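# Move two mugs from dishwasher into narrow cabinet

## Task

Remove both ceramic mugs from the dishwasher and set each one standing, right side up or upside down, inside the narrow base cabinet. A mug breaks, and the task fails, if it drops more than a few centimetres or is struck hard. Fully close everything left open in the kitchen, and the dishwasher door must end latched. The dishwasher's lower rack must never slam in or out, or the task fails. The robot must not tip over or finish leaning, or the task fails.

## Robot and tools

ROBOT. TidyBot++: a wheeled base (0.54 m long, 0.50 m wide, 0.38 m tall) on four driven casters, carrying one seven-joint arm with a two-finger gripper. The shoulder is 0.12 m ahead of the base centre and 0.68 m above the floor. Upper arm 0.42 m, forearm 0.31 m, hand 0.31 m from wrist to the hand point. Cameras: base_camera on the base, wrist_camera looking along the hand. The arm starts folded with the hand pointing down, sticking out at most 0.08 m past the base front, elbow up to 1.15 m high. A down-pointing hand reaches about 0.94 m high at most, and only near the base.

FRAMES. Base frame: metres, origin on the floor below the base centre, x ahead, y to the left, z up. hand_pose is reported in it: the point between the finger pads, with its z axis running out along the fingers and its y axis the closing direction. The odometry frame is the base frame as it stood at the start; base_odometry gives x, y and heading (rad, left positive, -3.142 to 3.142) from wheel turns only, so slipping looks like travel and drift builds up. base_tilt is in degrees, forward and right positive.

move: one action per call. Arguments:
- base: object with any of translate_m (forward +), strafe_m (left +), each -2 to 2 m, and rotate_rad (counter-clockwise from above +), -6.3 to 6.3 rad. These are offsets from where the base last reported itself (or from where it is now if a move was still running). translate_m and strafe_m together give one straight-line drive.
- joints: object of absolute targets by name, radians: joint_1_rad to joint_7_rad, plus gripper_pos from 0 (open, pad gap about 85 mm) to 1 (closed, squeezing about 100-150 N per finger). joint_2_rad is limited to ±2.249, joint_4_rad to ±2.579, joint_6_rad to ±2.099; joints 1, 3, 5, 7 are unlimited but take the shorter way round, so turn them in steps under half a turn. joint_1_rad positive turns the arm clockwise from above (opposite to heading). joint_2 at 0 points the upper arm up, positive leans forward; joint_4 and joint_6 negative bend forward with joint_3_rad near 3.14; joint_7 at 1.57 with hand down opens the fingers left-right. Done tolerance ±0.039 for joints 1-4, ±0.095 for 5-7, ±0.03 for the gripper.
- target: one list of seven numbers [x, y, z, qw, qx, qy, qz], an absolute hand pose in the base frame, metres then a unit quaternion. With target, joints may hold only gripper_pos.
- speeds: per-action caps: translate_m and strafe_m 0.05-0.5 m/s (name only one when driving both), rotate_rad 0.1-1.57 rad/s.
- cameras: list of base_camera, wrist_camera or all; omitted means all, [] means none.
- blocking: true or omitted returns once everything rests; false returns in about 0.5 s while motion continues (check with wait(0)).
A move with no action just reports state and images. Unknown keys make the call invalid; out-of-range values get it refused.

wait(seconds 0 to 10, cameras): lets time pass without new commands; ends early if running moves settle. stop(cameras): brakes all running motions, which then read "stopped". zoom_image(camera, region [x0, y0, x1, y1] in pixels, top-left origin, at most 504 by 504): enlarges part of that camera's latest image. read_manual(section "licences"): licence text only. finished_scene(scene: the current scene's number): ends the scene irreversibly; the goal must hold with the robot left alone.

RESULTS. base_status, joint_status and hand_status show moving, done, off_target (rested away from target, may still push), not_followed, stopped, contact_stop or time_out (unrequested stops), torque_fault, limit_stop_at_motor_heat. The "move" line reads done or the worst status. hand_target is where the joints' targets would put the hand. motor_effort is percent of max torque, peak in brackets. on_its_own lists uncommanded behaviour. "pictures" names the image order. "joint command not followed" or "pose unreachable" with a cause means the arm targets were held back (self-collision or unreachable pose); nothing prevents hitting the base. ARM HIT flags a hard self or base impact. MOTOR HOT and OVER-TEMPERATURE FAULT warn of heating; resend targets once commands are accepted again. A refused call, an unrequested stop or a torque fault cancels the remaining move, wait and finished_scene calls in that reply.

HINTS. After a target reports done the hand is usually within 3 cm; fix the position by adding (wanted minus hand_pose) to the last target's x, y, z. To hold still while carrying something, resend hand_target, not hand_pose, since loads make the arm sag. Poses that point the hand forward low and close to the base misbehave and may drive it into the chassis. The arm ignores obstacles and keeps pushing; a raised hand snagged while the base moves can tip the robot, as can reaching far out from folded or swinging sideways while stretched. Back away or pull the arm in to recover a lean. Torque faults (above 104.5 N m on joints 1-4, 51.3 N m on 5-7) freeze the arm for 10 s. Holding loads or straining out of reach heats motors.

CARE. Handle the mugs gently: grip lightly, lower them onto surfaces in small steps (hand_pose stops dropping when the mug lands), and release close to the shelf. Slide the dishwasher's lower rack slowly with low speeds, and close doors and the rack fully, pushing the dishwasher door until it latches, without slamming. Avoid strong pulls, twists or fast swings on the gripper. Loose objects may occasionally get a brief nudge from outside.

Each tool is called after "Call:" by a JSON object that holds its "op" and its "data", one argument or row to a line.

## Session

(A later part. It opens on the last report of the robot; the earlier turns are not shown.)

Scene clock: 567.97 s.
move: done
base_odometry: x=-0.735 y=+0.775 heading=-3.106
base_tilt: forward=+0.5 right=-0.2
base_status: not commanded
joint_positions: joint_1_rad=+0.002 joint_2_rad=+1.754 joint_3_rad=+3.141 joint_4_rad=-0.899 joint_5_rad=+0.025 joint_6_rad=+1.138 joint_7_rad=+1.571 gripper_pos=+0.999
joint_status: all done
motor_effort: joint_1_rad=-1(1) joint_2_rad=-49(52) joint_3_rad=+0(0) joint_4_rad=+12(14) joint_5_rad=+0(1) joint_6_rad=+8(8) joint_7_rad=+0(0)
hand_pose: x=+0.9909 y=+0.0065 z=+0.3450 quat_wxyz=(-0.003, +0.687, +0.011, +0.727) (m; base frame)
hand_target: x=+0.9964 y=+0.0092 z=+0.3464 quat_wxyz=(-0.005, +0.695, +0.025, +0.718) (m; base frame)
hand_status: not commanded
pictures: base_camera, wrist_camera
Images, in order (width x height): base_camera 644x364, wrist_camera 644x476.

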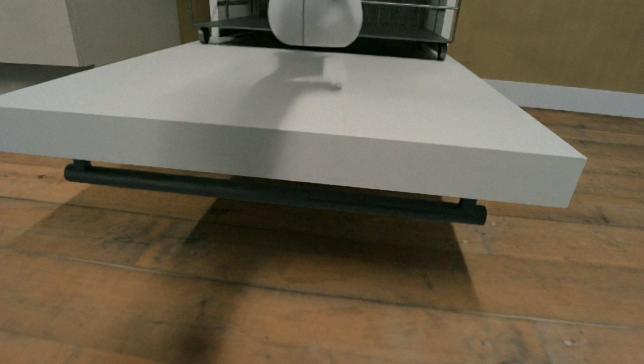

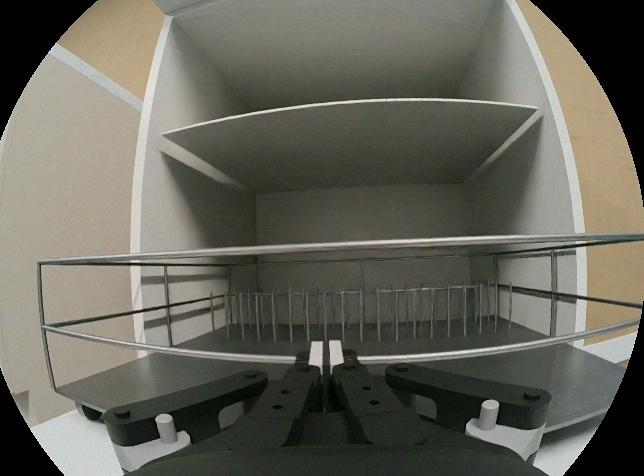

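Call:
{"op": "move", "data": {
  "base": {"translate_m": 0.05},
  "speeds": {"translate_m": 0.08}
}}

Scene clock: 572.23 s.
move: done
base_odometry: x=-0.785 y=+0.773 heading=-3.107
base_tilt: forward=+0.5 right=-0.2
base_status: done
joint_positions: joint_1_rad=+0.003 joint_2_rad=+1.752 joint_3_rad=+3.141 joint_4_rad=-0.899 joint_5_rad=+0.025 joint_6_rad=+1.138 joint_7_rad=+1.571 gripper_pos=+0.999
joint_status: not commanded
motor_effort: joint_1_rad=-1(3) joint_2_rad=-51(53) joint_3_rad=+0(1) joint_4_rad=+14(15) joint_5_rad=+0(1) joint_6_rad=+8(8) joint_7_rad=+0(1)
hand_pose: x=+0.9916 y=+0.0057 z=+0.3466 quat_wxyz=(-0.003, +0.686, +0.011, +0.727) (m; base frame)
hand_target: x=+0.9964 y=+0.0092 z=+0.3464 quat_wxyz=(-0.005, +0.695, +0.025, +0.718) (m; base frame)
hand_status: not commanded
pictures: base_camera, wrist_camera
Images, in order (width x height): base_camera 644x364, wrist_camera 644x476.

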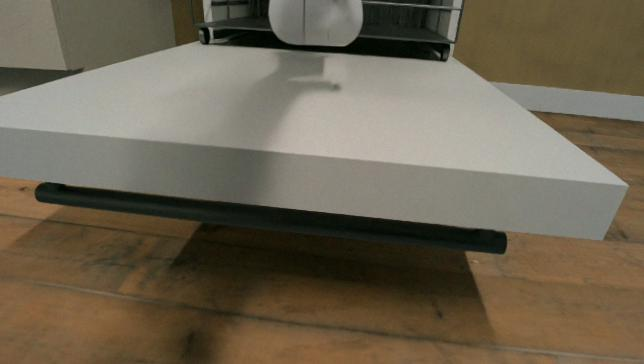

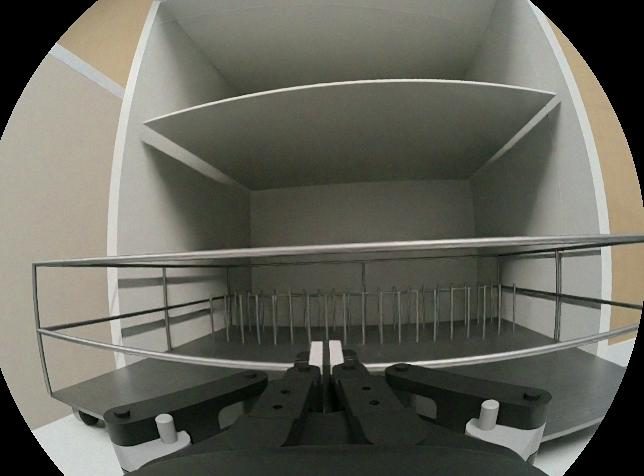

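Call:
{"op": "move", "data": {
  "base": {"translate_m": 0.08},
  "speeds": {"translate_m": 0.08}
}}

Scene clock: 575.17 s.
move: done
base_odometry: x=-0.865 y=+0.770 heading=-3.108
base_tilt: forward=+0.5 right=-0.2
base_status: done
joint_positions: joint_1_rad=+0.004 joint_2_rad=+1.750 joint_3_rad=+3.141 joint_4_rad=-0.899 joint_5_rad=+0.025 joint_6_rad=+1.138 joint_7_rad=+1.571 gripper_pos=+0.999
joint_status: not commanded
motor_effort: joint_1_rad=-1(2) joint_2_rad=-51(53) joint_3_rad=+0(1) joint_4_rad=+13(16) joint_5_rad=+0(1) joint_6_rad=+8(8) joint_7_rad=+0(1)
hand_pose: x=+0.9923 y=+0.0048 z=+0.3482 quat_wxyz=(-0.002, +0.686, +0.011, +0.728) (m; base frame)
hand_target: x=+0.9964 y=+0.0092 z=+0.3464 quat_wxyz=(-0.005, +0.695, +0.025, +0.718) (m; base frame)
hand_status: not commanded
pictures: base_camera, wrist_camera
Images, in order (width x height): base_camera 644x364, wrist_camera 644x476.

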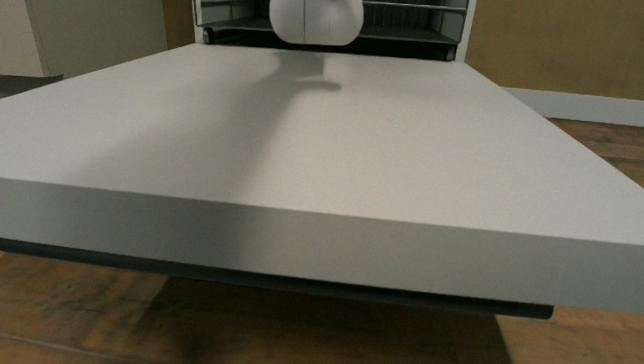

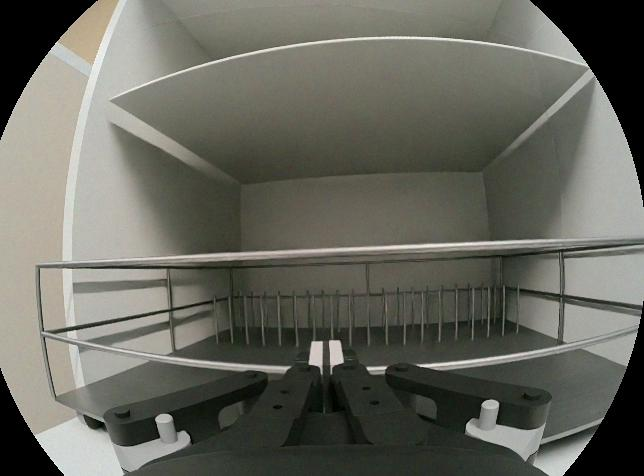

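Call:
{"op": "move", "data": {
  "base": {"translate_m": 0.06},
  "speeds": {"translate_m": 0.08}
}}

Scene clock: 578.17 s.
move: done
base_odometry: x=-0.925 y=+0.768 heading=-3.108
base_tilt: forward=+0.6 right=-0.2
base_status: done
joint_positions: joint_1_rad=+0.005 joint_2_rad=+1.749 joint_3_rad=+3.141 joint_4_rad=-0.899 joint_5_rad=+0.025 joint_6_rad=+1.138 joint_7_rad=+1.571 gripper_pos=+0.999
joint_status: not commanded
motor_effort: joint_1_rad=-1(2) joint_2_rad=-50(54) joint_3_rad=+0(1) joint_4_rad=+13(16) joint_5_rad=+0(2) joint_6_rad=+8(8) joint_7_rad=+0(1)
hand_pose: x=+0.9928 y=+0.0039 z=+0.3494 quat_wxyz=(-0.002, +0.685, +0.010, +0.728) (m; base frame)
hand_target: x=+0.9964 y=+0.0092 z=+0.3464 quat_wxyz=(-0.005, +0.695, +0.025, +0.718) (m; base frame)
hand_status: not commanded
pictures: base_camera, wrist_camera
Images, in order (width x height): base_camera 644x364, wrist_camera 644x476.

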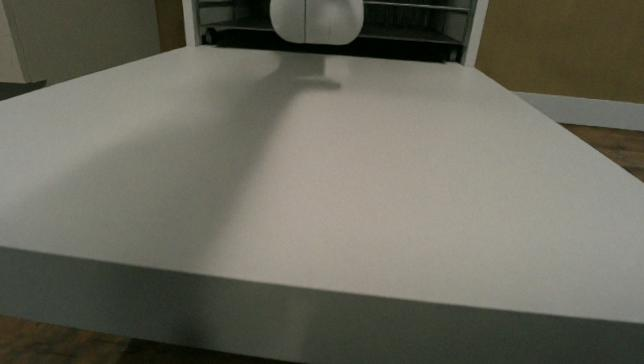

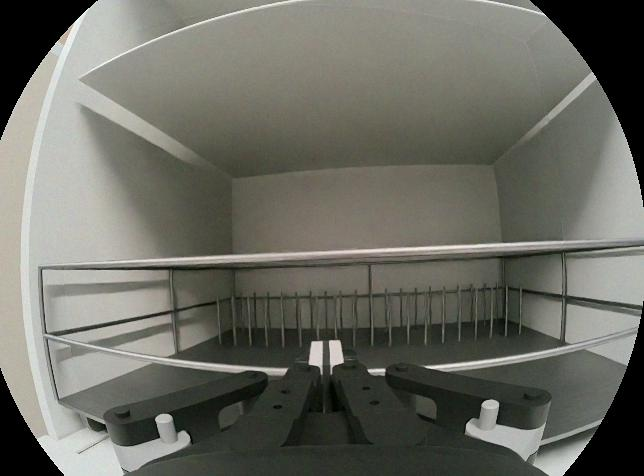

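Call:
{"op": "move", "data": {
  "base": {"translate_m": 0.04},
  "speeds": {"translate_m": 0.06}
}}

Scene clock: 583.80 s.
move: time_out
base_odometry: x=-0.963 y=+0.767 heading=-3.109
base_tilt: forward=+0.4 right=-0.2
base_status: translate_m time_out (by the wheels' count: +0.038 of +0.040)
joint_positions: joint_1_rad=+0.006 joint_2_rad=+1.766 joint_3_rad=+3.141 joint_4_rad=-0.956 joint_5_rad=+0.025 joint_6_rad=+1.258 joint_7_rad=+1.571 gripper_pos=+0.999
joint_status: not commanded
motor_effort: joint_1_rad=-1(3) joint_2_rad=-54(58) joint_3_rad=+0(1) joint_4_rad=+23(27) joint_5_rad=+0(1) joint_6_rad=-15(19) joint_7_rad=+0(1)
hand_pose: x=+0.9694 y=+0.0042 z=+0.3465 quat_wxyz=(-0.003, +0.668, +0.010, +0.744) (m; base frame)
hand_target: x=+0.9964 y=+0.0092 z=+0.3464 quat_wxyz=(-0.005, +0.695, +0.025, +0.718) (m; base frame)
hand_status: not commanded
pictures: base_camera, wrist_camera
Images, in order (width x height): base_camera 644x364, wrist_camera 644x476.

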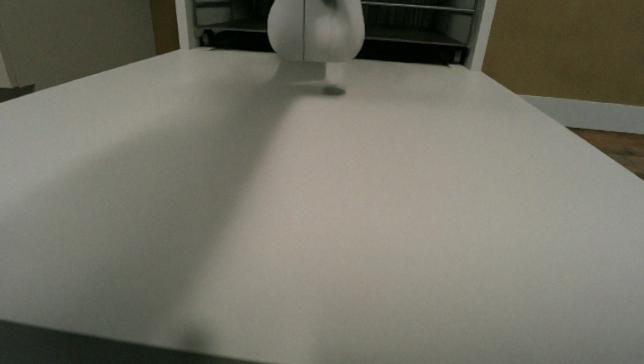

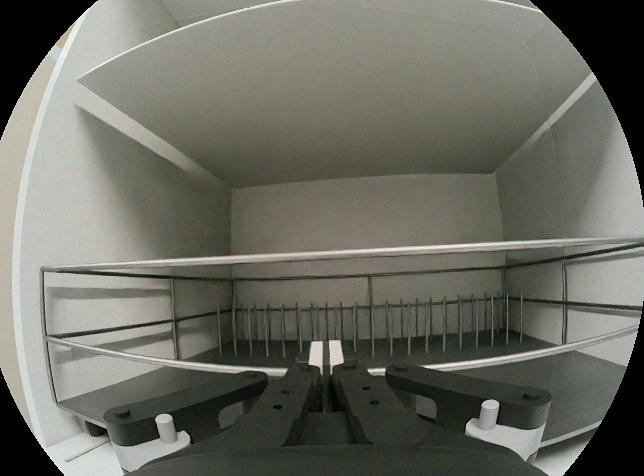

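Call:
{"op": "move", "data": {
  "base": {"translate_m": -0.1},
  "speeds": {"translate_m": 0.1}
}}

Call:
{"op": "move", "data": {
  "base": {"translate_m": -0.3},
  "speeds": {"translate_m": 0.3}
}}

Scene clock: 589.07 s.
move: done
base_odometry: x=-0.863 y=+0.771 heading=-3.109
base_tilt: forward=+0.5 right=-0.2
base_status: done
joint_positions: joint_1_rad=+0.006 joint_2_rad=+1.747 joint_3_rad=+3.141 joint_4_rad=-0.895 joint_5_rad=+0.025 joint_6_rad=+1.109 joint_7_rad=+1.571 gripper_pos=+0.999
joint_status: not commanded
motor_effort: joint_1_rad=-1(2) joint_2_rad=-50(52) joint_3_rad=+0(1) joint_4_rad=+13(22) joint_5_rad=+0(1) joint_6_rad=+8(16) joint_7_rad=+0(1)
hand_pose: x=+0.9946 y=+0.0034 z=+0.3432 quat_wxyz=(-0.002, +0.694, +0.010, +0.720) (m; base frame)
hand_target: x=+0.9964 y=+0.0092 z=+0.3464 quat_wxyz=(-0.005, +0.695, +0.025, +0.718) (m; base frame)
hand_status: not commanded
pictures: base_camera, wrist_camera
Images, in order (width x height): base_camera 644x364, wrist_camera 644x476.

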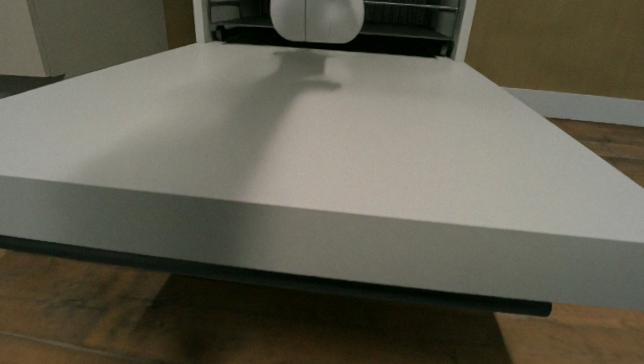

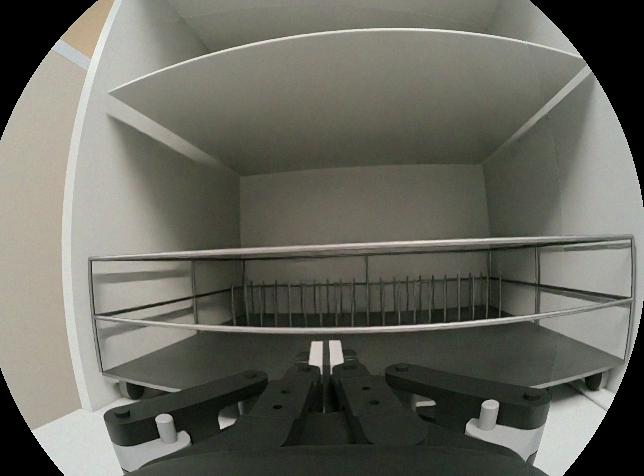

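Scene clock: 591.03 s.
move: done
base_odometry: x=-0.563 y=+0.780 heading=-3.110
base_tilt: forward=+0.5 right=-0.2
base_status: done
joint_positions: joint_1_rad=+0.006 joint_2_rad=+1.747 joint_3_rad=+3.141 joint_4_rad=-0.895 joint_5_rad=+0.025 joint_6_rad=+1.109 joint_7_rad=+1.571 gripper_pos=+0.999
joint_status: not commanded
motor_effort: joint_1_rad=-1(2) joint_2_rad=-50(52) joint_3_rad=+0(1) joint_4_rad=+12(14) joint_5_rad=+1(1) joint_6_rad=+8(8) joint_7_rad=+0(1)
hand_pose: x=+0.9949 y=+0.0034 z=+0.3438 quat_wxyz=(-0.002, +0.694, +0.010, +0.720) (m; base frame)
hand_target: x=+0.9964 y=+0.0092 z=+0.3464 quat_wxyz=(-0.005, +0.695, +0.025, +0.718) (m; base frame)
hand_status: not commanded
pictures: base_camera, wrist_camera
Images, in order (width x height): base_camera 644x364, wrist_camera 644x476.

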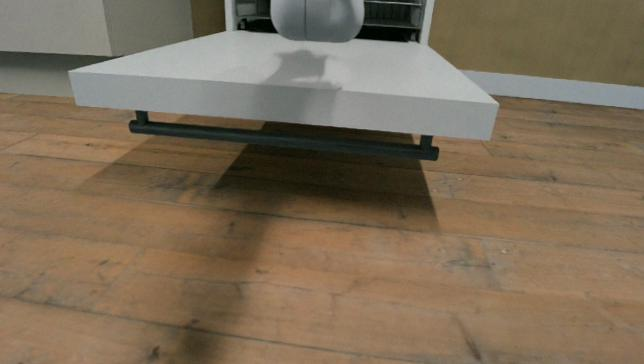

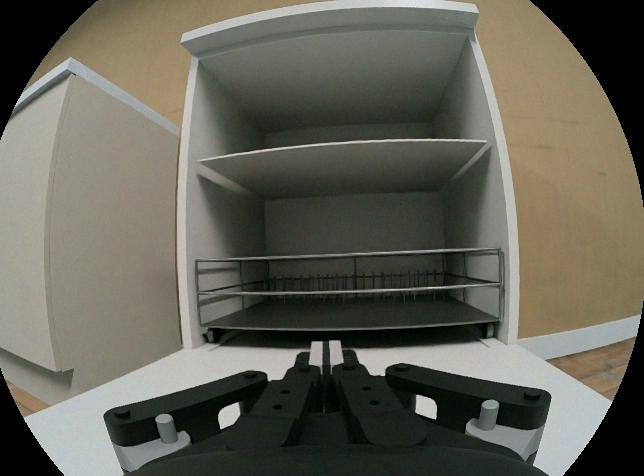

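Call:
{"op": "move", "data": {
  "base": {"translate_m": -0.33, "strafe_m": 0.04},
  "joints": {"joint_1_rad": 0.0, "joint_2_rad": 1.747, "joint_4_rad": -1.61, "joint_6_rad": 1.786, "joint_7_rad": 0.0, "gripper_pos": 0.6},
  "cameras": []
}}

Call:
{"op": "move", "data": {
  "joints": {"joint_2_rad": 2.145, "joint_4_rad": -0.97, "joint_6_rad": 1.53, "joint_7_rad": 0.02}
}}

Scene clock: 597.57 s.
move: done
base_odometry: x=-0.232 y=+0.751 heading=-3.110
base_tilt: forward=+0.5 right=-0.2
base_status: done
joint_positions: joint_1_rad=+0.006 joint_2_rad=+1.743 joint_3_rad=+3.141 joint_4_rad=-1.595 joint_5_rad=+0.025 joint_6_rad=+1.736 joint_7_rad=+0.054 gripper_pos=+0.600
joint_status: all done
motor_effort: joint_1_rad=-1(4) joint_2_rad=-39(50) joint_3_rad=+0(1) joint_4_rad=+2(12) joint_5_rad=+0(1) joint_6_rad=+7(9) joint_7_rad=+0(1)
hand_pose: x=+0.7832 y=+0.0053 z=+0.2915 quat_wxyz=(-0.485, +0.525, -0.490, +0.499) (m; base frame)
hand_target: x=+0.7768 y=+0.0196 z=+0.3010 quat_wxyz=(-0.518, +0.511, -0.488, +0.482) (m; base frame)
hand_status: not commanded
pictures: none
No camera images: "cameras" was empty.

Scene clock: 599.47 s.
move: done
base_odometry: x=-0.232 y=+0.751 heading=-3.110
base_tilt: forward=+0.5 right=-0.2
base_status: not commanded
joint_positions: joint_1_rad=+0.006 joint_2_rad=+2.124 joint_3_rad=+3.141 joint_4_rad=-0.983 joint_5_rad=+0.025 joint_6_rad=+1.581 joint_7_rad=+0.053 gripper_pos=+0.600
joint_status: all done
motor_effort: joint_1_rad=-1(1) joint_2_rad=-37(40) joint_3_rad=+0(1) joint_4_rad=+5(6) joint_5_rad=+0(1) joint_6_rad=+8(9) joint_7_rad=+0(1)
hand_pose: x=+0.7989 y=+0.0052 z=+0.1604 quat_wxyz=(-0.502, +0.506, -0.471, +0.520) (m; base frame)
hand_target: x=+0.7913 y=+0.0200 z=+0.1346 quat_wxyz=(-0.506, +0.524, -0.483, +0.487) (m; base frame)
hand_status: not commanded
pictures: base_camera, wrist_camera
Images, in order (width x height): base_camera 644x364, wrist_camera 644x476.

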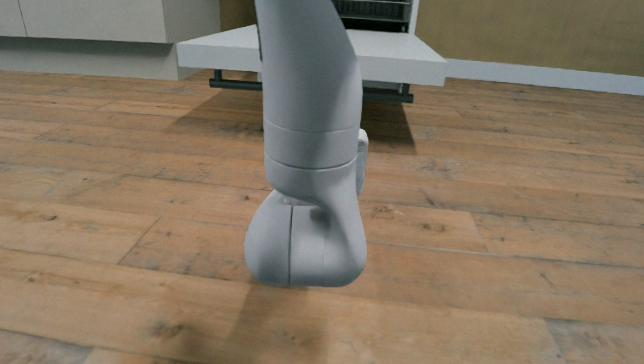

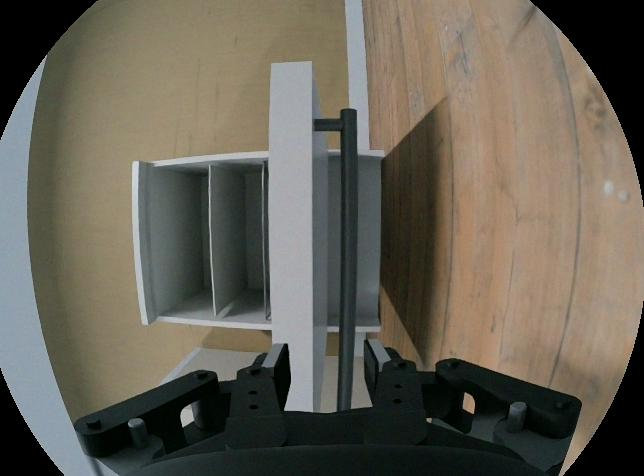

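Call:
{"op": "move", "data": {
  "base": {"rotate_rad": -0.1},
  "cameras": []
}}

Call:
{"op": "move", "data": {
  "base": {"strafe_m": 0.11}
}}

Scene clock: 611.63 s.
move: done
base_odometry: x=-0.232 y=+0.751 heading=+3.073
base_tilt: forward=+0.5 right=-0.2
base_status: done
joint_positions: joint_1_rad=+0.005 joint_2_rad=+2.124 joint_3_rad=+3.141 joint_4_rad=-0.980 joint_5_rad=+0.025 joint_6_rad=+1.579 joint_7_rad=+0.053 gripper_pos=+0.600
joint_status: not commanded
motor_effort: joint_1_rad=-1(6) joint_2_rad=-38(38) joint_3_rad=+0(2) joint_4_rad=+6(6) joint_5_rad=+0(2) joint_6_rad=+8(8) joint_7_rad=+0(1)
hand_pose: x=+0.7994 y=+0.0059 z=+0.1604 quat_wxyz=(-0.502, +0.506, -0.470, +0.520) (m; base frame)
hand_target: x=+0.7913 y=+0.0200 z=+0.1346 quat_wxyz=(-0.506, +0.524, -0.483, +0.487) (m; base frame)
hand_status: not commanded
pictures: none
No camera images: "cameras" was empty.

Scene clock: 612.93 s.
move: done
base_odometry: x=-0.239 y=+0.641 heading=+3.072
base_tilt: forward=+0.5 right=-0.2
base_status: done
joint_positions: joint_1_rad=-0.005 joint_2_rad=+2.125 joint_3_rad=+3.141 joint_4_rad=-0.980 joint_5_rad=+0.025 joint_6_rad=+1.578 joint_7_rad=+0.053 gripper_pos=+0.600
joint_status: not commanded
motor_effort: joint_1_rad=-1(4) joint_2_rad=-37(39) joint_3_rad=+1(2) joint_4_rad=+5(6) joint_5_rad=+0(1) joint_6_rad=+8(8) joint_7_rad=+0(1)
hand_pose: x=+0.7994 y=+0.0129 z=+0.1602 quat_wxyz=(-0.505, +0.509, -0.468, +0.517) (m; base frame)
hand_target: x=+0.7913 y=+0.0200 z=+0.1346 quat_wxyz=(-0.506, +0.524, -0.483, +0.487) (m; base frame)
hand_status: not commanded
pictures: base_camera, wrist_camera
Images, in order (width x height): base_camera 644x364, wrist_camera 644x476.

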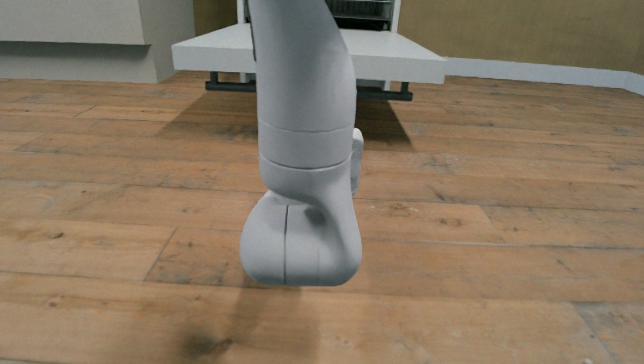

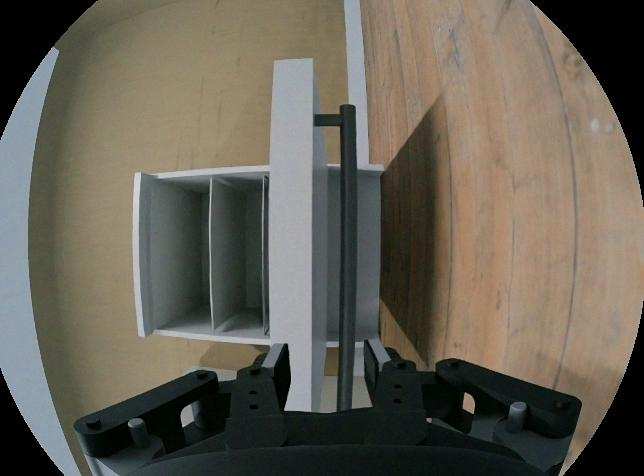

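Call:
{"op": "move", "data": {
  "base": {"strafe_m": 0.02},
  "joints": {"joint_1_rad": -0.005, "joint_2_rad": 2.173, "joint_4_rad": -0.96, "joint_6_rad": 1.53}
}}

Call:
{"op": "zoom_image", "data": {
  "camera": "wrist_camera",
  "region": [220, 60, 470, 420]
}}

Scene clock: 619.17 s.
move: done
base_odometry: x=-0.241 y=+0.621 heading=+3.071
base_tilt: forward=+0.6 right=-0.2
base_status: done
joint_positions: joint_1_rad=-0.010 joint_2_rad=+2.155 joint_3_rad=+3.141 joint_4_rad=-0.967 joint_5_rad=+0.025 joint_6_rad=+1.577 joint_7_rad=+0.053 gripper_pos=+0.600
joint_status: all done
motor_effort: joint_1_rad=-1(4) joint_2_rad=-36(38) joint_3_rad=+1(1) joint_4_rad=+5(6) joint_5_rad=+0(1) joint_6_rad=+8(8) joint_7_rad=+0(1)
hand_pose: x=+0.7874 y=+0.0161 z=+0.1437 quat_wxyz=(-0.502, +0.515, -0.471, +0.511) (m; base frame)
hand_target: x=+0.7789 y=+0.0233 z=+0.1191 quat_wxyz=(-0.503, +0.529, -0.486, +0.481) (m; base frame)
hand_status: not commanded
pictures: base_camera, wrist_camera
Images, in order (width x height): base_camera 644x364, wrist_camera 644x476.

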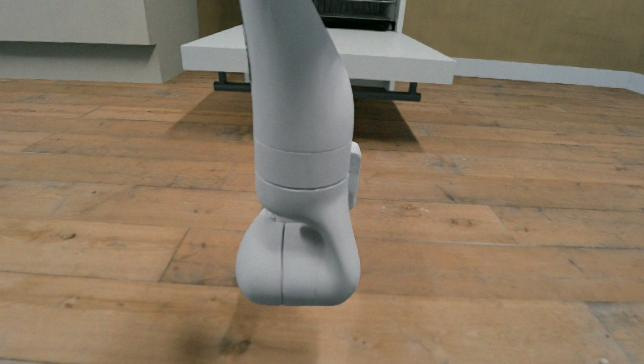

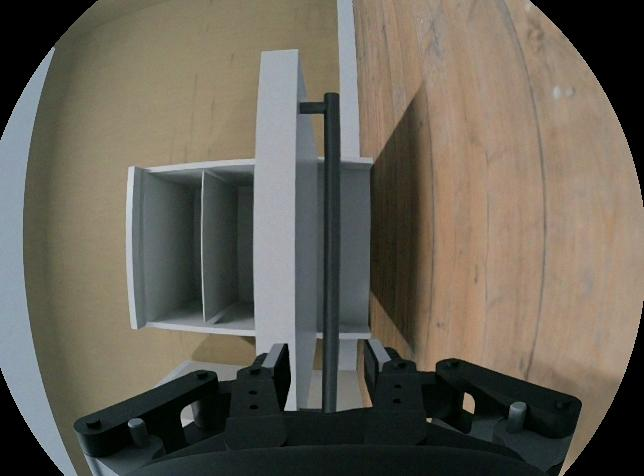

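Scaled by 1.400.

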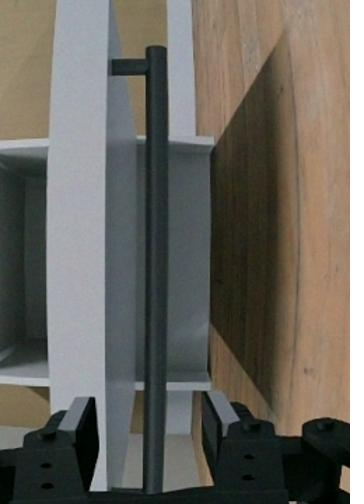

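Call:
{"op": "move", "data": {
  "base": {"translate_m": 0.18},
  "speeds": {"translate_m": 0.15}
}}

Call:
{"op": "zoom_image", "data": {
  "camera": "wrist_camera",
  "region": [220, 60, 470, 420]
}}

Scene clock: 623.87 s.
move: done
base_odometry: x=-0.420 y=+0.633 heading=+3.072
base_tilt: forward=+0.5 right=-0.2
base_status: done
joint_positions: joint_1_rad=-0.010 joint_2_rad=+2.161 joint_3_rad=+3.141 joint_4_rad=-0.964 joint_5_rad=+0.025 joint_6_rad=+1.576 joint_7_rad=+0.053 gripper_pos=+0.600
joint_status: not commanded
motor_effort: joint_1_rad=-1(2) joint_2_rad=-36(39) joint_3_rad=+0(1) joint_4_rad=+5(6) joint_5_rad=+0(1) joint_6_rad=+8(8) joint_7_rad=+0(1)
hand_pose: x=+0.7847 y=+0.0161 z=+0.1401 quat_wxyz=(-0.501, +0.516, -0.472, +0.510) (m; base frame)
hand_target: x=+0.7789 y=+0.0233 z=+0.1191 quat_wxyz=(-0.503, +0.529, -0.486, +0.481) (m; base frame)
hand_status: not commanded
pictures: base_camera, wrist_camera
Images, in order (width x height): base_camera 644x364, wrist_camera 644x476.

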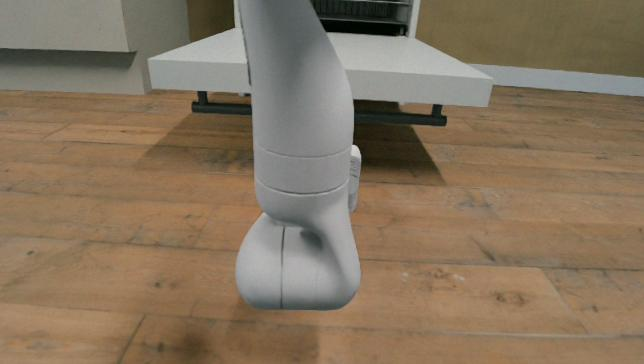

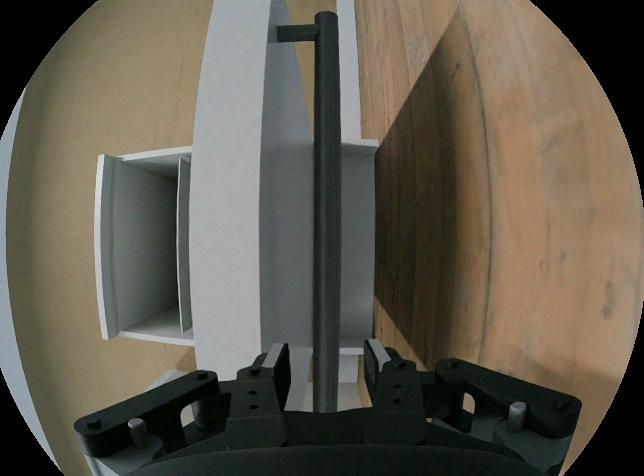

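Scaled by 1.400.

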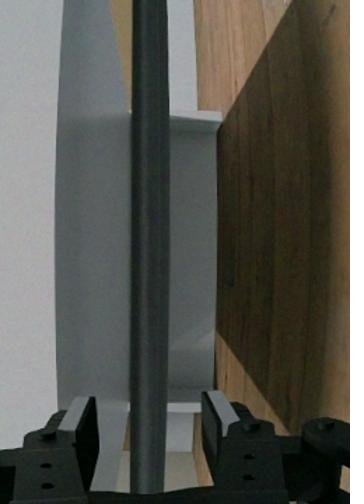

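Call:
{"op": "move", "data": {
  "base": {"translate_m": 0.05},
  "speeds": {"translate_m": 0.1}
}}

Call:
{"op": "zoom_image", "data": {
  "camera": "wrist_camera",
  "region": [220, 60, 470, 420]
}}

Scene clock: 627.07 s.
move: done
base_odometry: x=-0.471 y=+0.636 heading=+3.072
base_tilt: forward=+0.5 right=-0.2
base_status: done
joint_positions: joint_1_rad=-0.010 joint_2_rad=+2.164 joint_3_rad=+3.141 joint_4_rad=-0.963 joint_5_rad=+0.025 joint_6_rad=+1.576 joint_7_rad=+0.053 gripper_pos=+0.600
joint_status: not commanded
motor_effort: joint_1_rad=-1(2) joint_2_rad=-36(38) joint_3_rad=+0(1) joint_4_rad=+5(6) joint_5_rad=+1(1) joint_6_rad=+8(8) joint_7_rad=+0(1)
hand_pose: x=+0.7834 y=+0.0160 z=+0.1384 quat_wxyz=(-0.500, +0.516, -0.473, +0.509) (m; base frame)
hand_target: x=+0.7789 y=+0.0233 z=+0.1191 quat_wxyz=(-0.503, +0.529, -0.486, +0.481) (m; base frame)
hand_status: not commanded
pictures: base_camera, wrist_camera
Images, in order (width x height): base_camera 644x364, wrist_camera 644x476.

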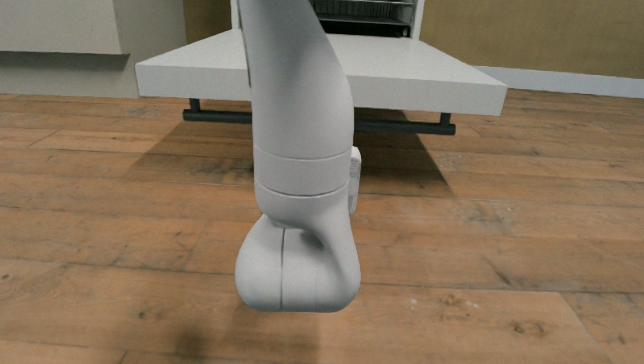

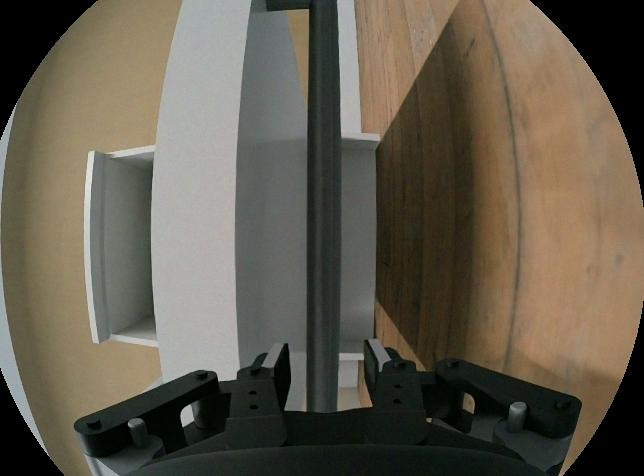

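Scaled by 1.400.

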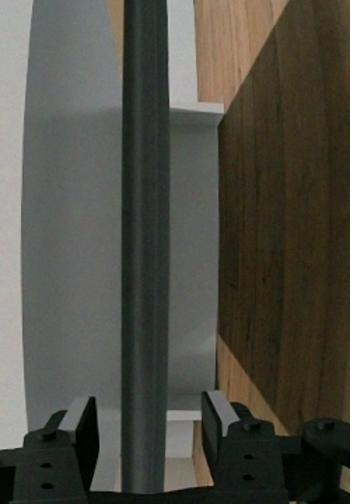

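Call:
{"op": "move", "data": {
  "base": {"translate_m": 0.035},
  "speeds": {"translate_m": 0.08}
}}

Call:
{"op": "zoom_image", "data": {
  "camera": "wrist_camera",
  "region": [220, 60, 470, 420]
}}

Scene clock: 629.47 s.
move: done
base_odometry: x=-0.506 y=+0.639 heading=+3.072
base_tilt: forward=+0.5 right=-0.2
base_status: done
joint_positions: joint_1_rad=-0.010 joint_2_rad=+2.166 joint_3_rad=+3.141 joint_4_rad=-0.962 joint_5_rad=+0.025 joint_6_rad=+1.576 joint_7_rad=+0.053 gripper_pos=+0.600
joint_status: not commanded
motor_effort: joint_1_rad=-1(2) joint_2_rad=-36(38) joint_3_rad=+1(1) joint_4_rad=+5(6) joint_5_rad=+0(1) joint_6_rad=+8(8) joint_7_rad=+0(1)
hand_pose: x=+0.7827 y=+0.0160 z=+0.1375 quat_wxyz=(-0.500, +0.517, -0.473, +0.509) (m; base frame)
hand_target: x=+0.7789 y=+0.0233 z=+0.1191 quat_wxyz=(-0.503, +0.529, -0.486, +0.481) (m; base frame)
hand_status: not commanded
pictures: base_camera, wrist_camera
Images, in order (width x height): base_camera 644x364, wrist_camera 644x476.

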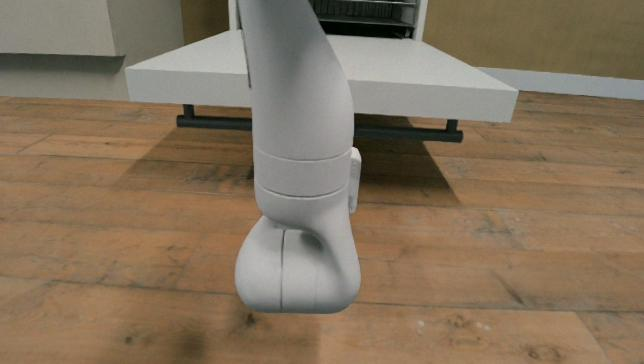

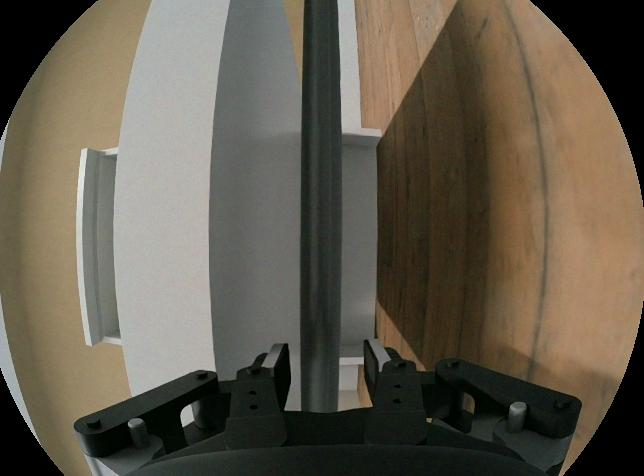

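Scaled by 1.400.

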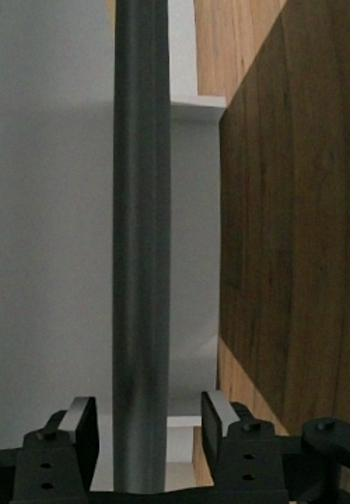

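Call:
{"op": "move", "data": {
  "joints": {"gripper_pos": 0.9}
}}

Scene clock: 631.50 s.
move: done
base_odometry: x=-0.506 y=+0.639 heading=+3.072
base_tilt: forward=+0.5 right=-0.2
base_status: not commanded
joint_positions: joint_1_rad=-0.010 joint_2_rad=+2.166 joint_3_rad=+3.141 joint_4_rad=-0.962 joint_5_rad=+0.025 joint_6_rad=+1.576 joint_7_rad=+0.053 gripper_pos=+0.900
joint_status: all done
motor_effort: joint_1_rad=-1(1) joint_2_rad=-36(37) joint_3_rad=+0(1) joint_4_rad=+5(6) joint_5_rad=+0(1) joint_6_rad=+8(8) joint_7_rad=+0(1)
hand_pose: x=+0.7827 y=+0.0160 z=+0.1375 quat_wxyz=(-0.500, +0.517, -0.473, +0.509) (m; base frame)
hand_target: x=+0.7789 y=+0.0233 z=+0.1191 quat_wxyz=(-0.503, +0.529, -0.486, +0.481) (m; base frame)
hand_status: not commanded
pictures: base_camera, wrist_camera
Images, in order (width x height): base_camera 644x364, wrist_camera 644x476.

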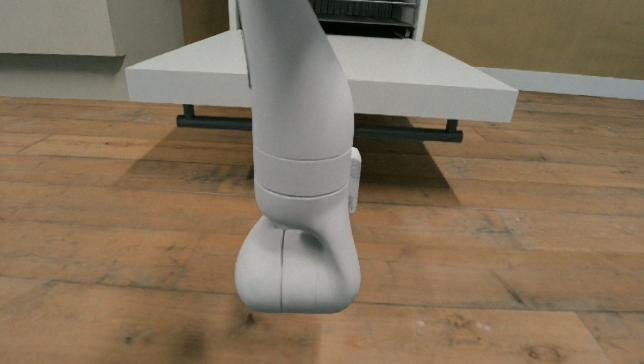

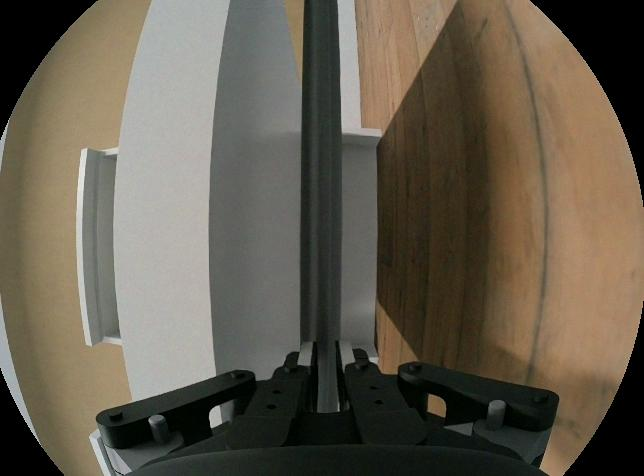

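Call:
{"op": "zoom_image", "data": {
  "camera": "wrist_camera",
  "region": [260, 300, 400, 430]
}}

Scaled by 3.600.

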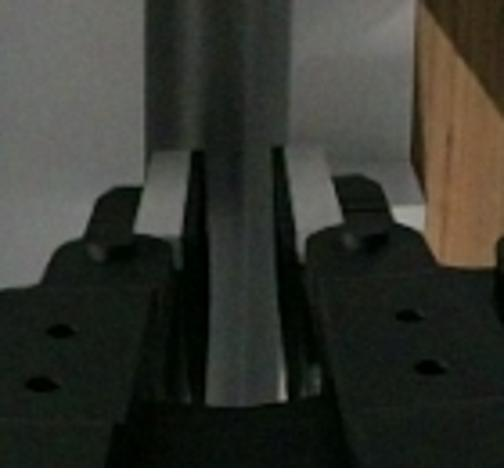

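Call:
{"op": "move", "data": {
  "joints": {"gripper_pos": 0.58},
  "cameras": []
}}

Call:
{"op": "move", "data": {
  "base": {"translate_m": 0.02},
  "speeds": {"translate_m": 0.06}
}}

Call:
{"op": "zoom_image", "data": {
  "camera": "wrist_camera",
  "region": [220, 60, 470, 420]
}}

Scene clock: 636.87 s.
move: done
base_odometry: x=-0.506 y=+0.639 heading=+3.072
base_tilt: forward=+0.5 right=-0.2
base_status: not commanded
joint_positions: joint_1_rad=-0.010 joint_2_rad=+2.166 joint_3_rad=+3.141 joint_4_rad=-0.962 joint_5_rad=+0.025 joint_6_rad=+1.576 joint_7_rad=+0.053 gripper_pos=+0.580
joint_status: all done
motor_effort: joint_1_rad=-1(1) joint_2_rad=-36(37) joint_3_rad=+0(1) joint_4_rad=+5(5) joint_5_rad=+0(1) joint_6_rad=+8(8) joint_7_rad=+0(1)
hand_pose: x=+0.7827 y=+0.0160 z=+0.1375 quat_wxyz=(-0.500, +0.517, -0.473, +0.509) (m; base frame)
hand_target: x=+0.7789 y=+0.0233 z=+0.1191 quat_wxyz=(-0.503, +0.529, -0.486, +0.481) (m; base frame)
hand_status: not commanded
pictures: none
No camera images: "cameras" was empty.

Scene clock: 637.70 s.
move: done
base_odometry: x=-0.526 y=+0.640 heading=+3.073
base_tilt: forward=+0.5 right=-0.2
base_status: done
joint_positions: joint_1_rad=-0.010 joint_2_rad=+2.166 joint_3_rad=+3.141 joint_4_rad=-0.962 joint_5_rad=+0.025 joint_6_rad=+1.576 joint_7_rad=+0.053 gripper_pos=+0.580
joint_status: not commanded
motor_effort: joint_1_rad=-1(2) joint_2_rad=-36(39) joint_3_rad=+0(1) joint_4_rad=+4(6) joint_5_rad=+0(1) joint_6_rad=+8(8) joint_7_rad=+0(1)
hand_pose: x=+0.7824 y=+0.0160 z=+0.1370 quat_wxyz=(-0.500, +0.517, -0.473, +0.509) (m; base frame)
hand_target: x=+0.7789 y=+0.0233 z=+0.1191 quat_wxyz=(-0.503, +0.529, -0.486, +0.481) (m; base frame)
hand_status: not commanded
pictures: base_camera, wrist_camera
Images, in order (width x height): base_camera 644x364, wrist_camera 644x476.

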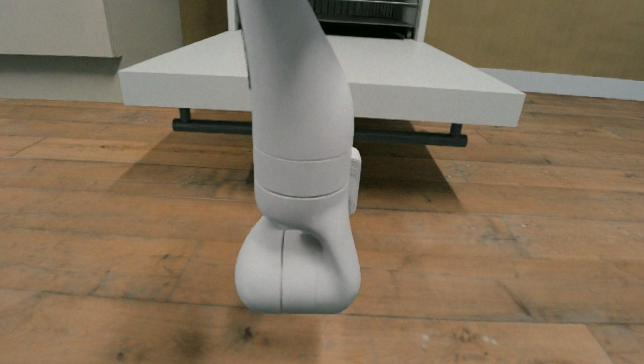

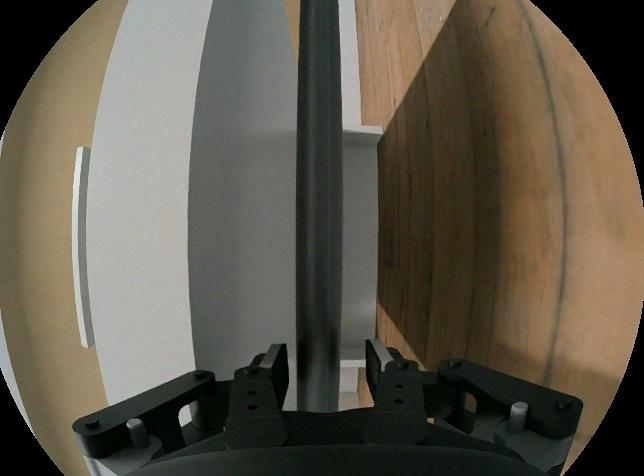

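Scaled by 1.400.

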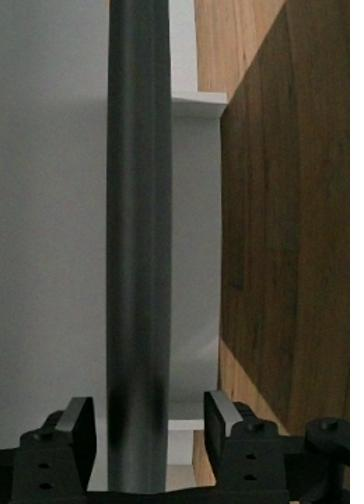

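Call:
{"op": "move", "data": {
  "base": {"translate_m": 0.015},
  "speeds": {"translate_m": 0.05},
  "cameras": []
}}

Call:
{"op": "move", "data": {
  "joints": {"gripper_pos": 0.9}
}}

Call:
{"op": "zoom_image", "data": {
  "camera": "wrist_camera",
  "region": [260, 300, 400, 430]
}}

Scene clock: 641.40 s.
move: done
base_odometry: x=-0.541 y=+0.641 heading=+3.073
base_tilt: forward=+0.5 right=-0.2
base_status: done
joint_positions: joint_1_rad=-0.010 joint_2_rad=+2.181 joint_3_rad=+3.141 joint_4_rad=-0.963 joint_5_rad=+0.025 joint_6_rad=+1.594 joint_7_rad=+0.053 gripper_pos=+0.580
joint_status: not commanded
motor_effort: joint_1_rad=+0(2) joint_2_rad=-38(45) joint_3_rad=+1(1) joint_4_rad=+6(10) joint_5_rad=+0(1) joint_6_rad=+1(8) joint_7_rad=+1(2)
hand_pose: x=+0.7741 y=+0.0159 z=+0.1329 quat_wxyz=(-0.501, +0.516, -0.472, +0.510) (m; base frame)
hand_target: x=+0.7789 y=+0.0233 z=+0.1191 quat_wxyz=(-0.503, +0.529, -0.486, +0.481) (m; base frame)
hand_status: not commanded
pictures: none
No camera images: "cameras" was empty.

Scene clock: 642.10 s.
move: off_target
base_odometry: x=-0.541 y=+0.641 heading=+3.073
base_tilt: forward=+0.5 right=-0.2
base_status: not commanded
joint_positions: joint_1_rad=-0.010 joint_2_rad=+2.180 joint_3_rad=+3.141 joint_4_rad=-0.964 joint_5_rad=+0.025 joint_6_rad=+1.616 joint_7_rad=+0.045 gripper_pos=+0.800
joint_status: gripper_pos off_target (ended at +0.800, target +0.900)
motor_effort: joint_1_rad=+1(2) joint_2_rad=-36(42) joint_3_rad=+1(2) joint_4_rad=+6(8) joint_5_rad=-1(2) joint_6_rad=-5(8) joint_7_rad=+2(3)
hand_pose: x=+0.7744 y=+0.0161 z=+0.1402 quat_wxyz=(-0.508, +0.508, -0.469, +0.513) (m; base frame)
hand_target: x=+0.7789 y=+0.0233 z=+0.1191 quat_wxyz=(-0.503, +0.529, -0.486, +0.481) (m; base frame)
hand_status: not commanded
pictures: base_camera, wrist_camera
Images, in order (width x height): base_camera 644x364, wrist_camera 644x476.

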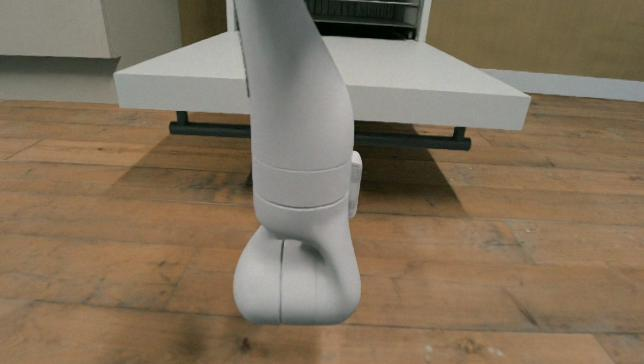

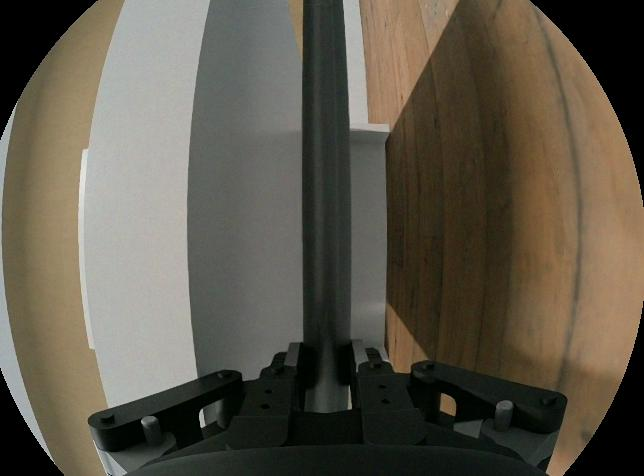

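Scaled by 3.600.

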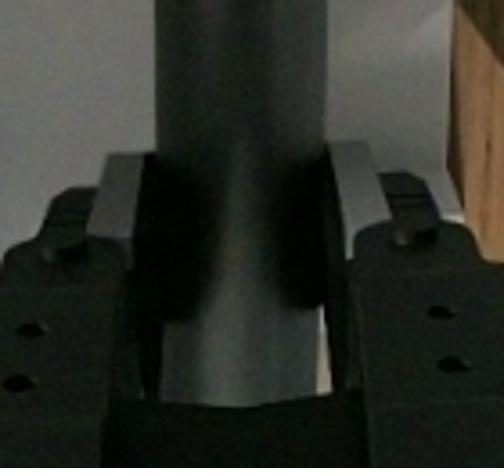

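Call:
{"op": "move", "data": {
  "joints": {"joint_2_rad": 1.968, "joint_4_rad": -1.273, "joint_6_rad": 1.6}
}}

Scene clock: 647.50 s.
move: off_target
base_odometry: x=-0.541 y=+0.641 heading=+3.073
base_tilt: forward=+0.5 right=-0.2
base_status: not commanded
joint_positions: joint_1_rad=-0.010 joint_2_rad=+2.014 joint_3_rad=+3.141 joint_4_rad=-1.254 joint_5_rad=+0.025 joint_6_rad=+1.643 joint_7_rad=+0.041 gripper_pos=+0.810
joint_status: joint_2_rad off_target (ended at +2.014, target +1.968); the others done
motor_effort: joint_1_rad=+0(1) joint_2_rad=-40(41) joint_3_rad=+3(3) joint_4_rad=+1(6) joint_5_rad=+0(1) joint_6_rad=-4(5) joint_7_rad=+3(4)
hand_pose: x=+0.7705 y=+0.0162 z=+0.1730 quat_wxyz=(-0.486, +0.532, -0.494, +0.487) (m; base frame)
hand_target: x=+0.7857 y=+0.0233 z=+0.1845 quat_wxyz=(-0.494, +0.537, -0.496, +0.470) (m; base frame)
hand_status: not commanded
pictures: base_camera, wrist_camera
Images, in order (width x height): base_camera 644x364, wrist_camera 644x476.

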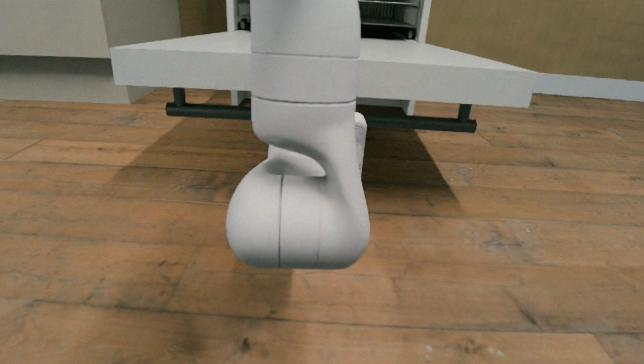

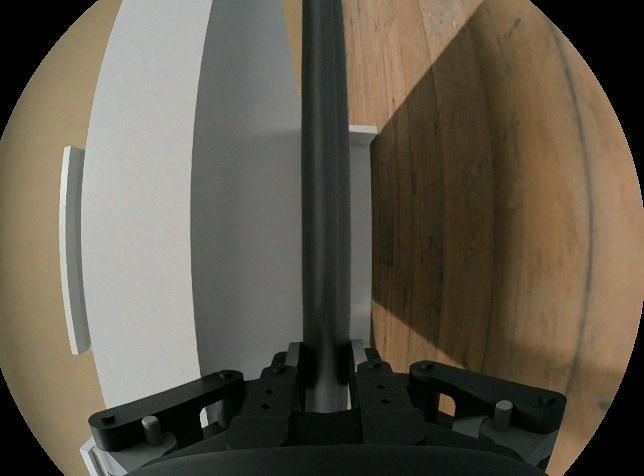

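Call:
{"op": "move", "data": {
  "joints": {"joint_2_rad": 1.768, "joint_4_rad": -1.572, "joint_6_rad": 1.595}
}}

Scene clock: 650.57 s.
move: done
base_odometry: x=-0.541 y=+0.641 heading=+3.073
base_tilt: forward=+0.5 right=-0.2
base_status: not commanded
joint_positions: joint_1_rad=-0.010 joint_2_rad=+1.804 joint_3_rad=+3.141 joint_4_rad=-1.553 joint_5_rad=+0.025 joint_6_rad=+1.639 joint_7_rad=+0.038 gripper_pos=+0.810
joint_status: all done
motor_effort: joint_1_rad=-3(3) joint_2_rad=-41(42) joint_3_rad=+2(3) joint_4_rad=+1(3) joint_5_rad=+1(1) joint_6_rad=+5(7) joint_7_rad=+4(5)
hand_pose: x=+0.7690 y=+0.0162 z=+0.2322 quat_wxyz=(-0.463, +0.553, -0.517, +0.461) (m; base frame)
hand_target: x=+0.7756 y=+0.0233 z=+0.2373 quat_wxyz=(-0.468, +0.561, -0.521, +0.441) (m; base frame)
hand_status: not commanded
pictures: base_camera, wrist_camera
Images, in order (width x height): base_camera 644x364, wrist_camera 644x476.

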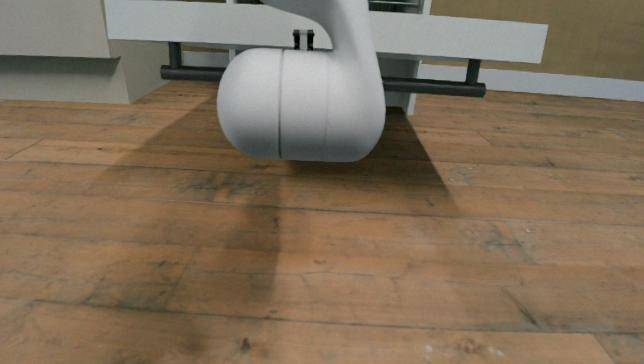

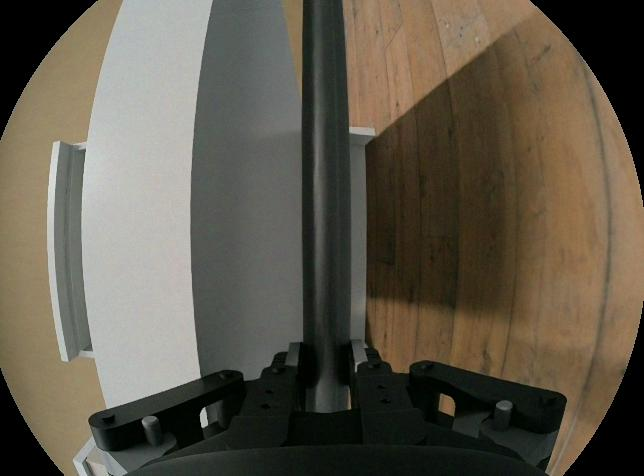

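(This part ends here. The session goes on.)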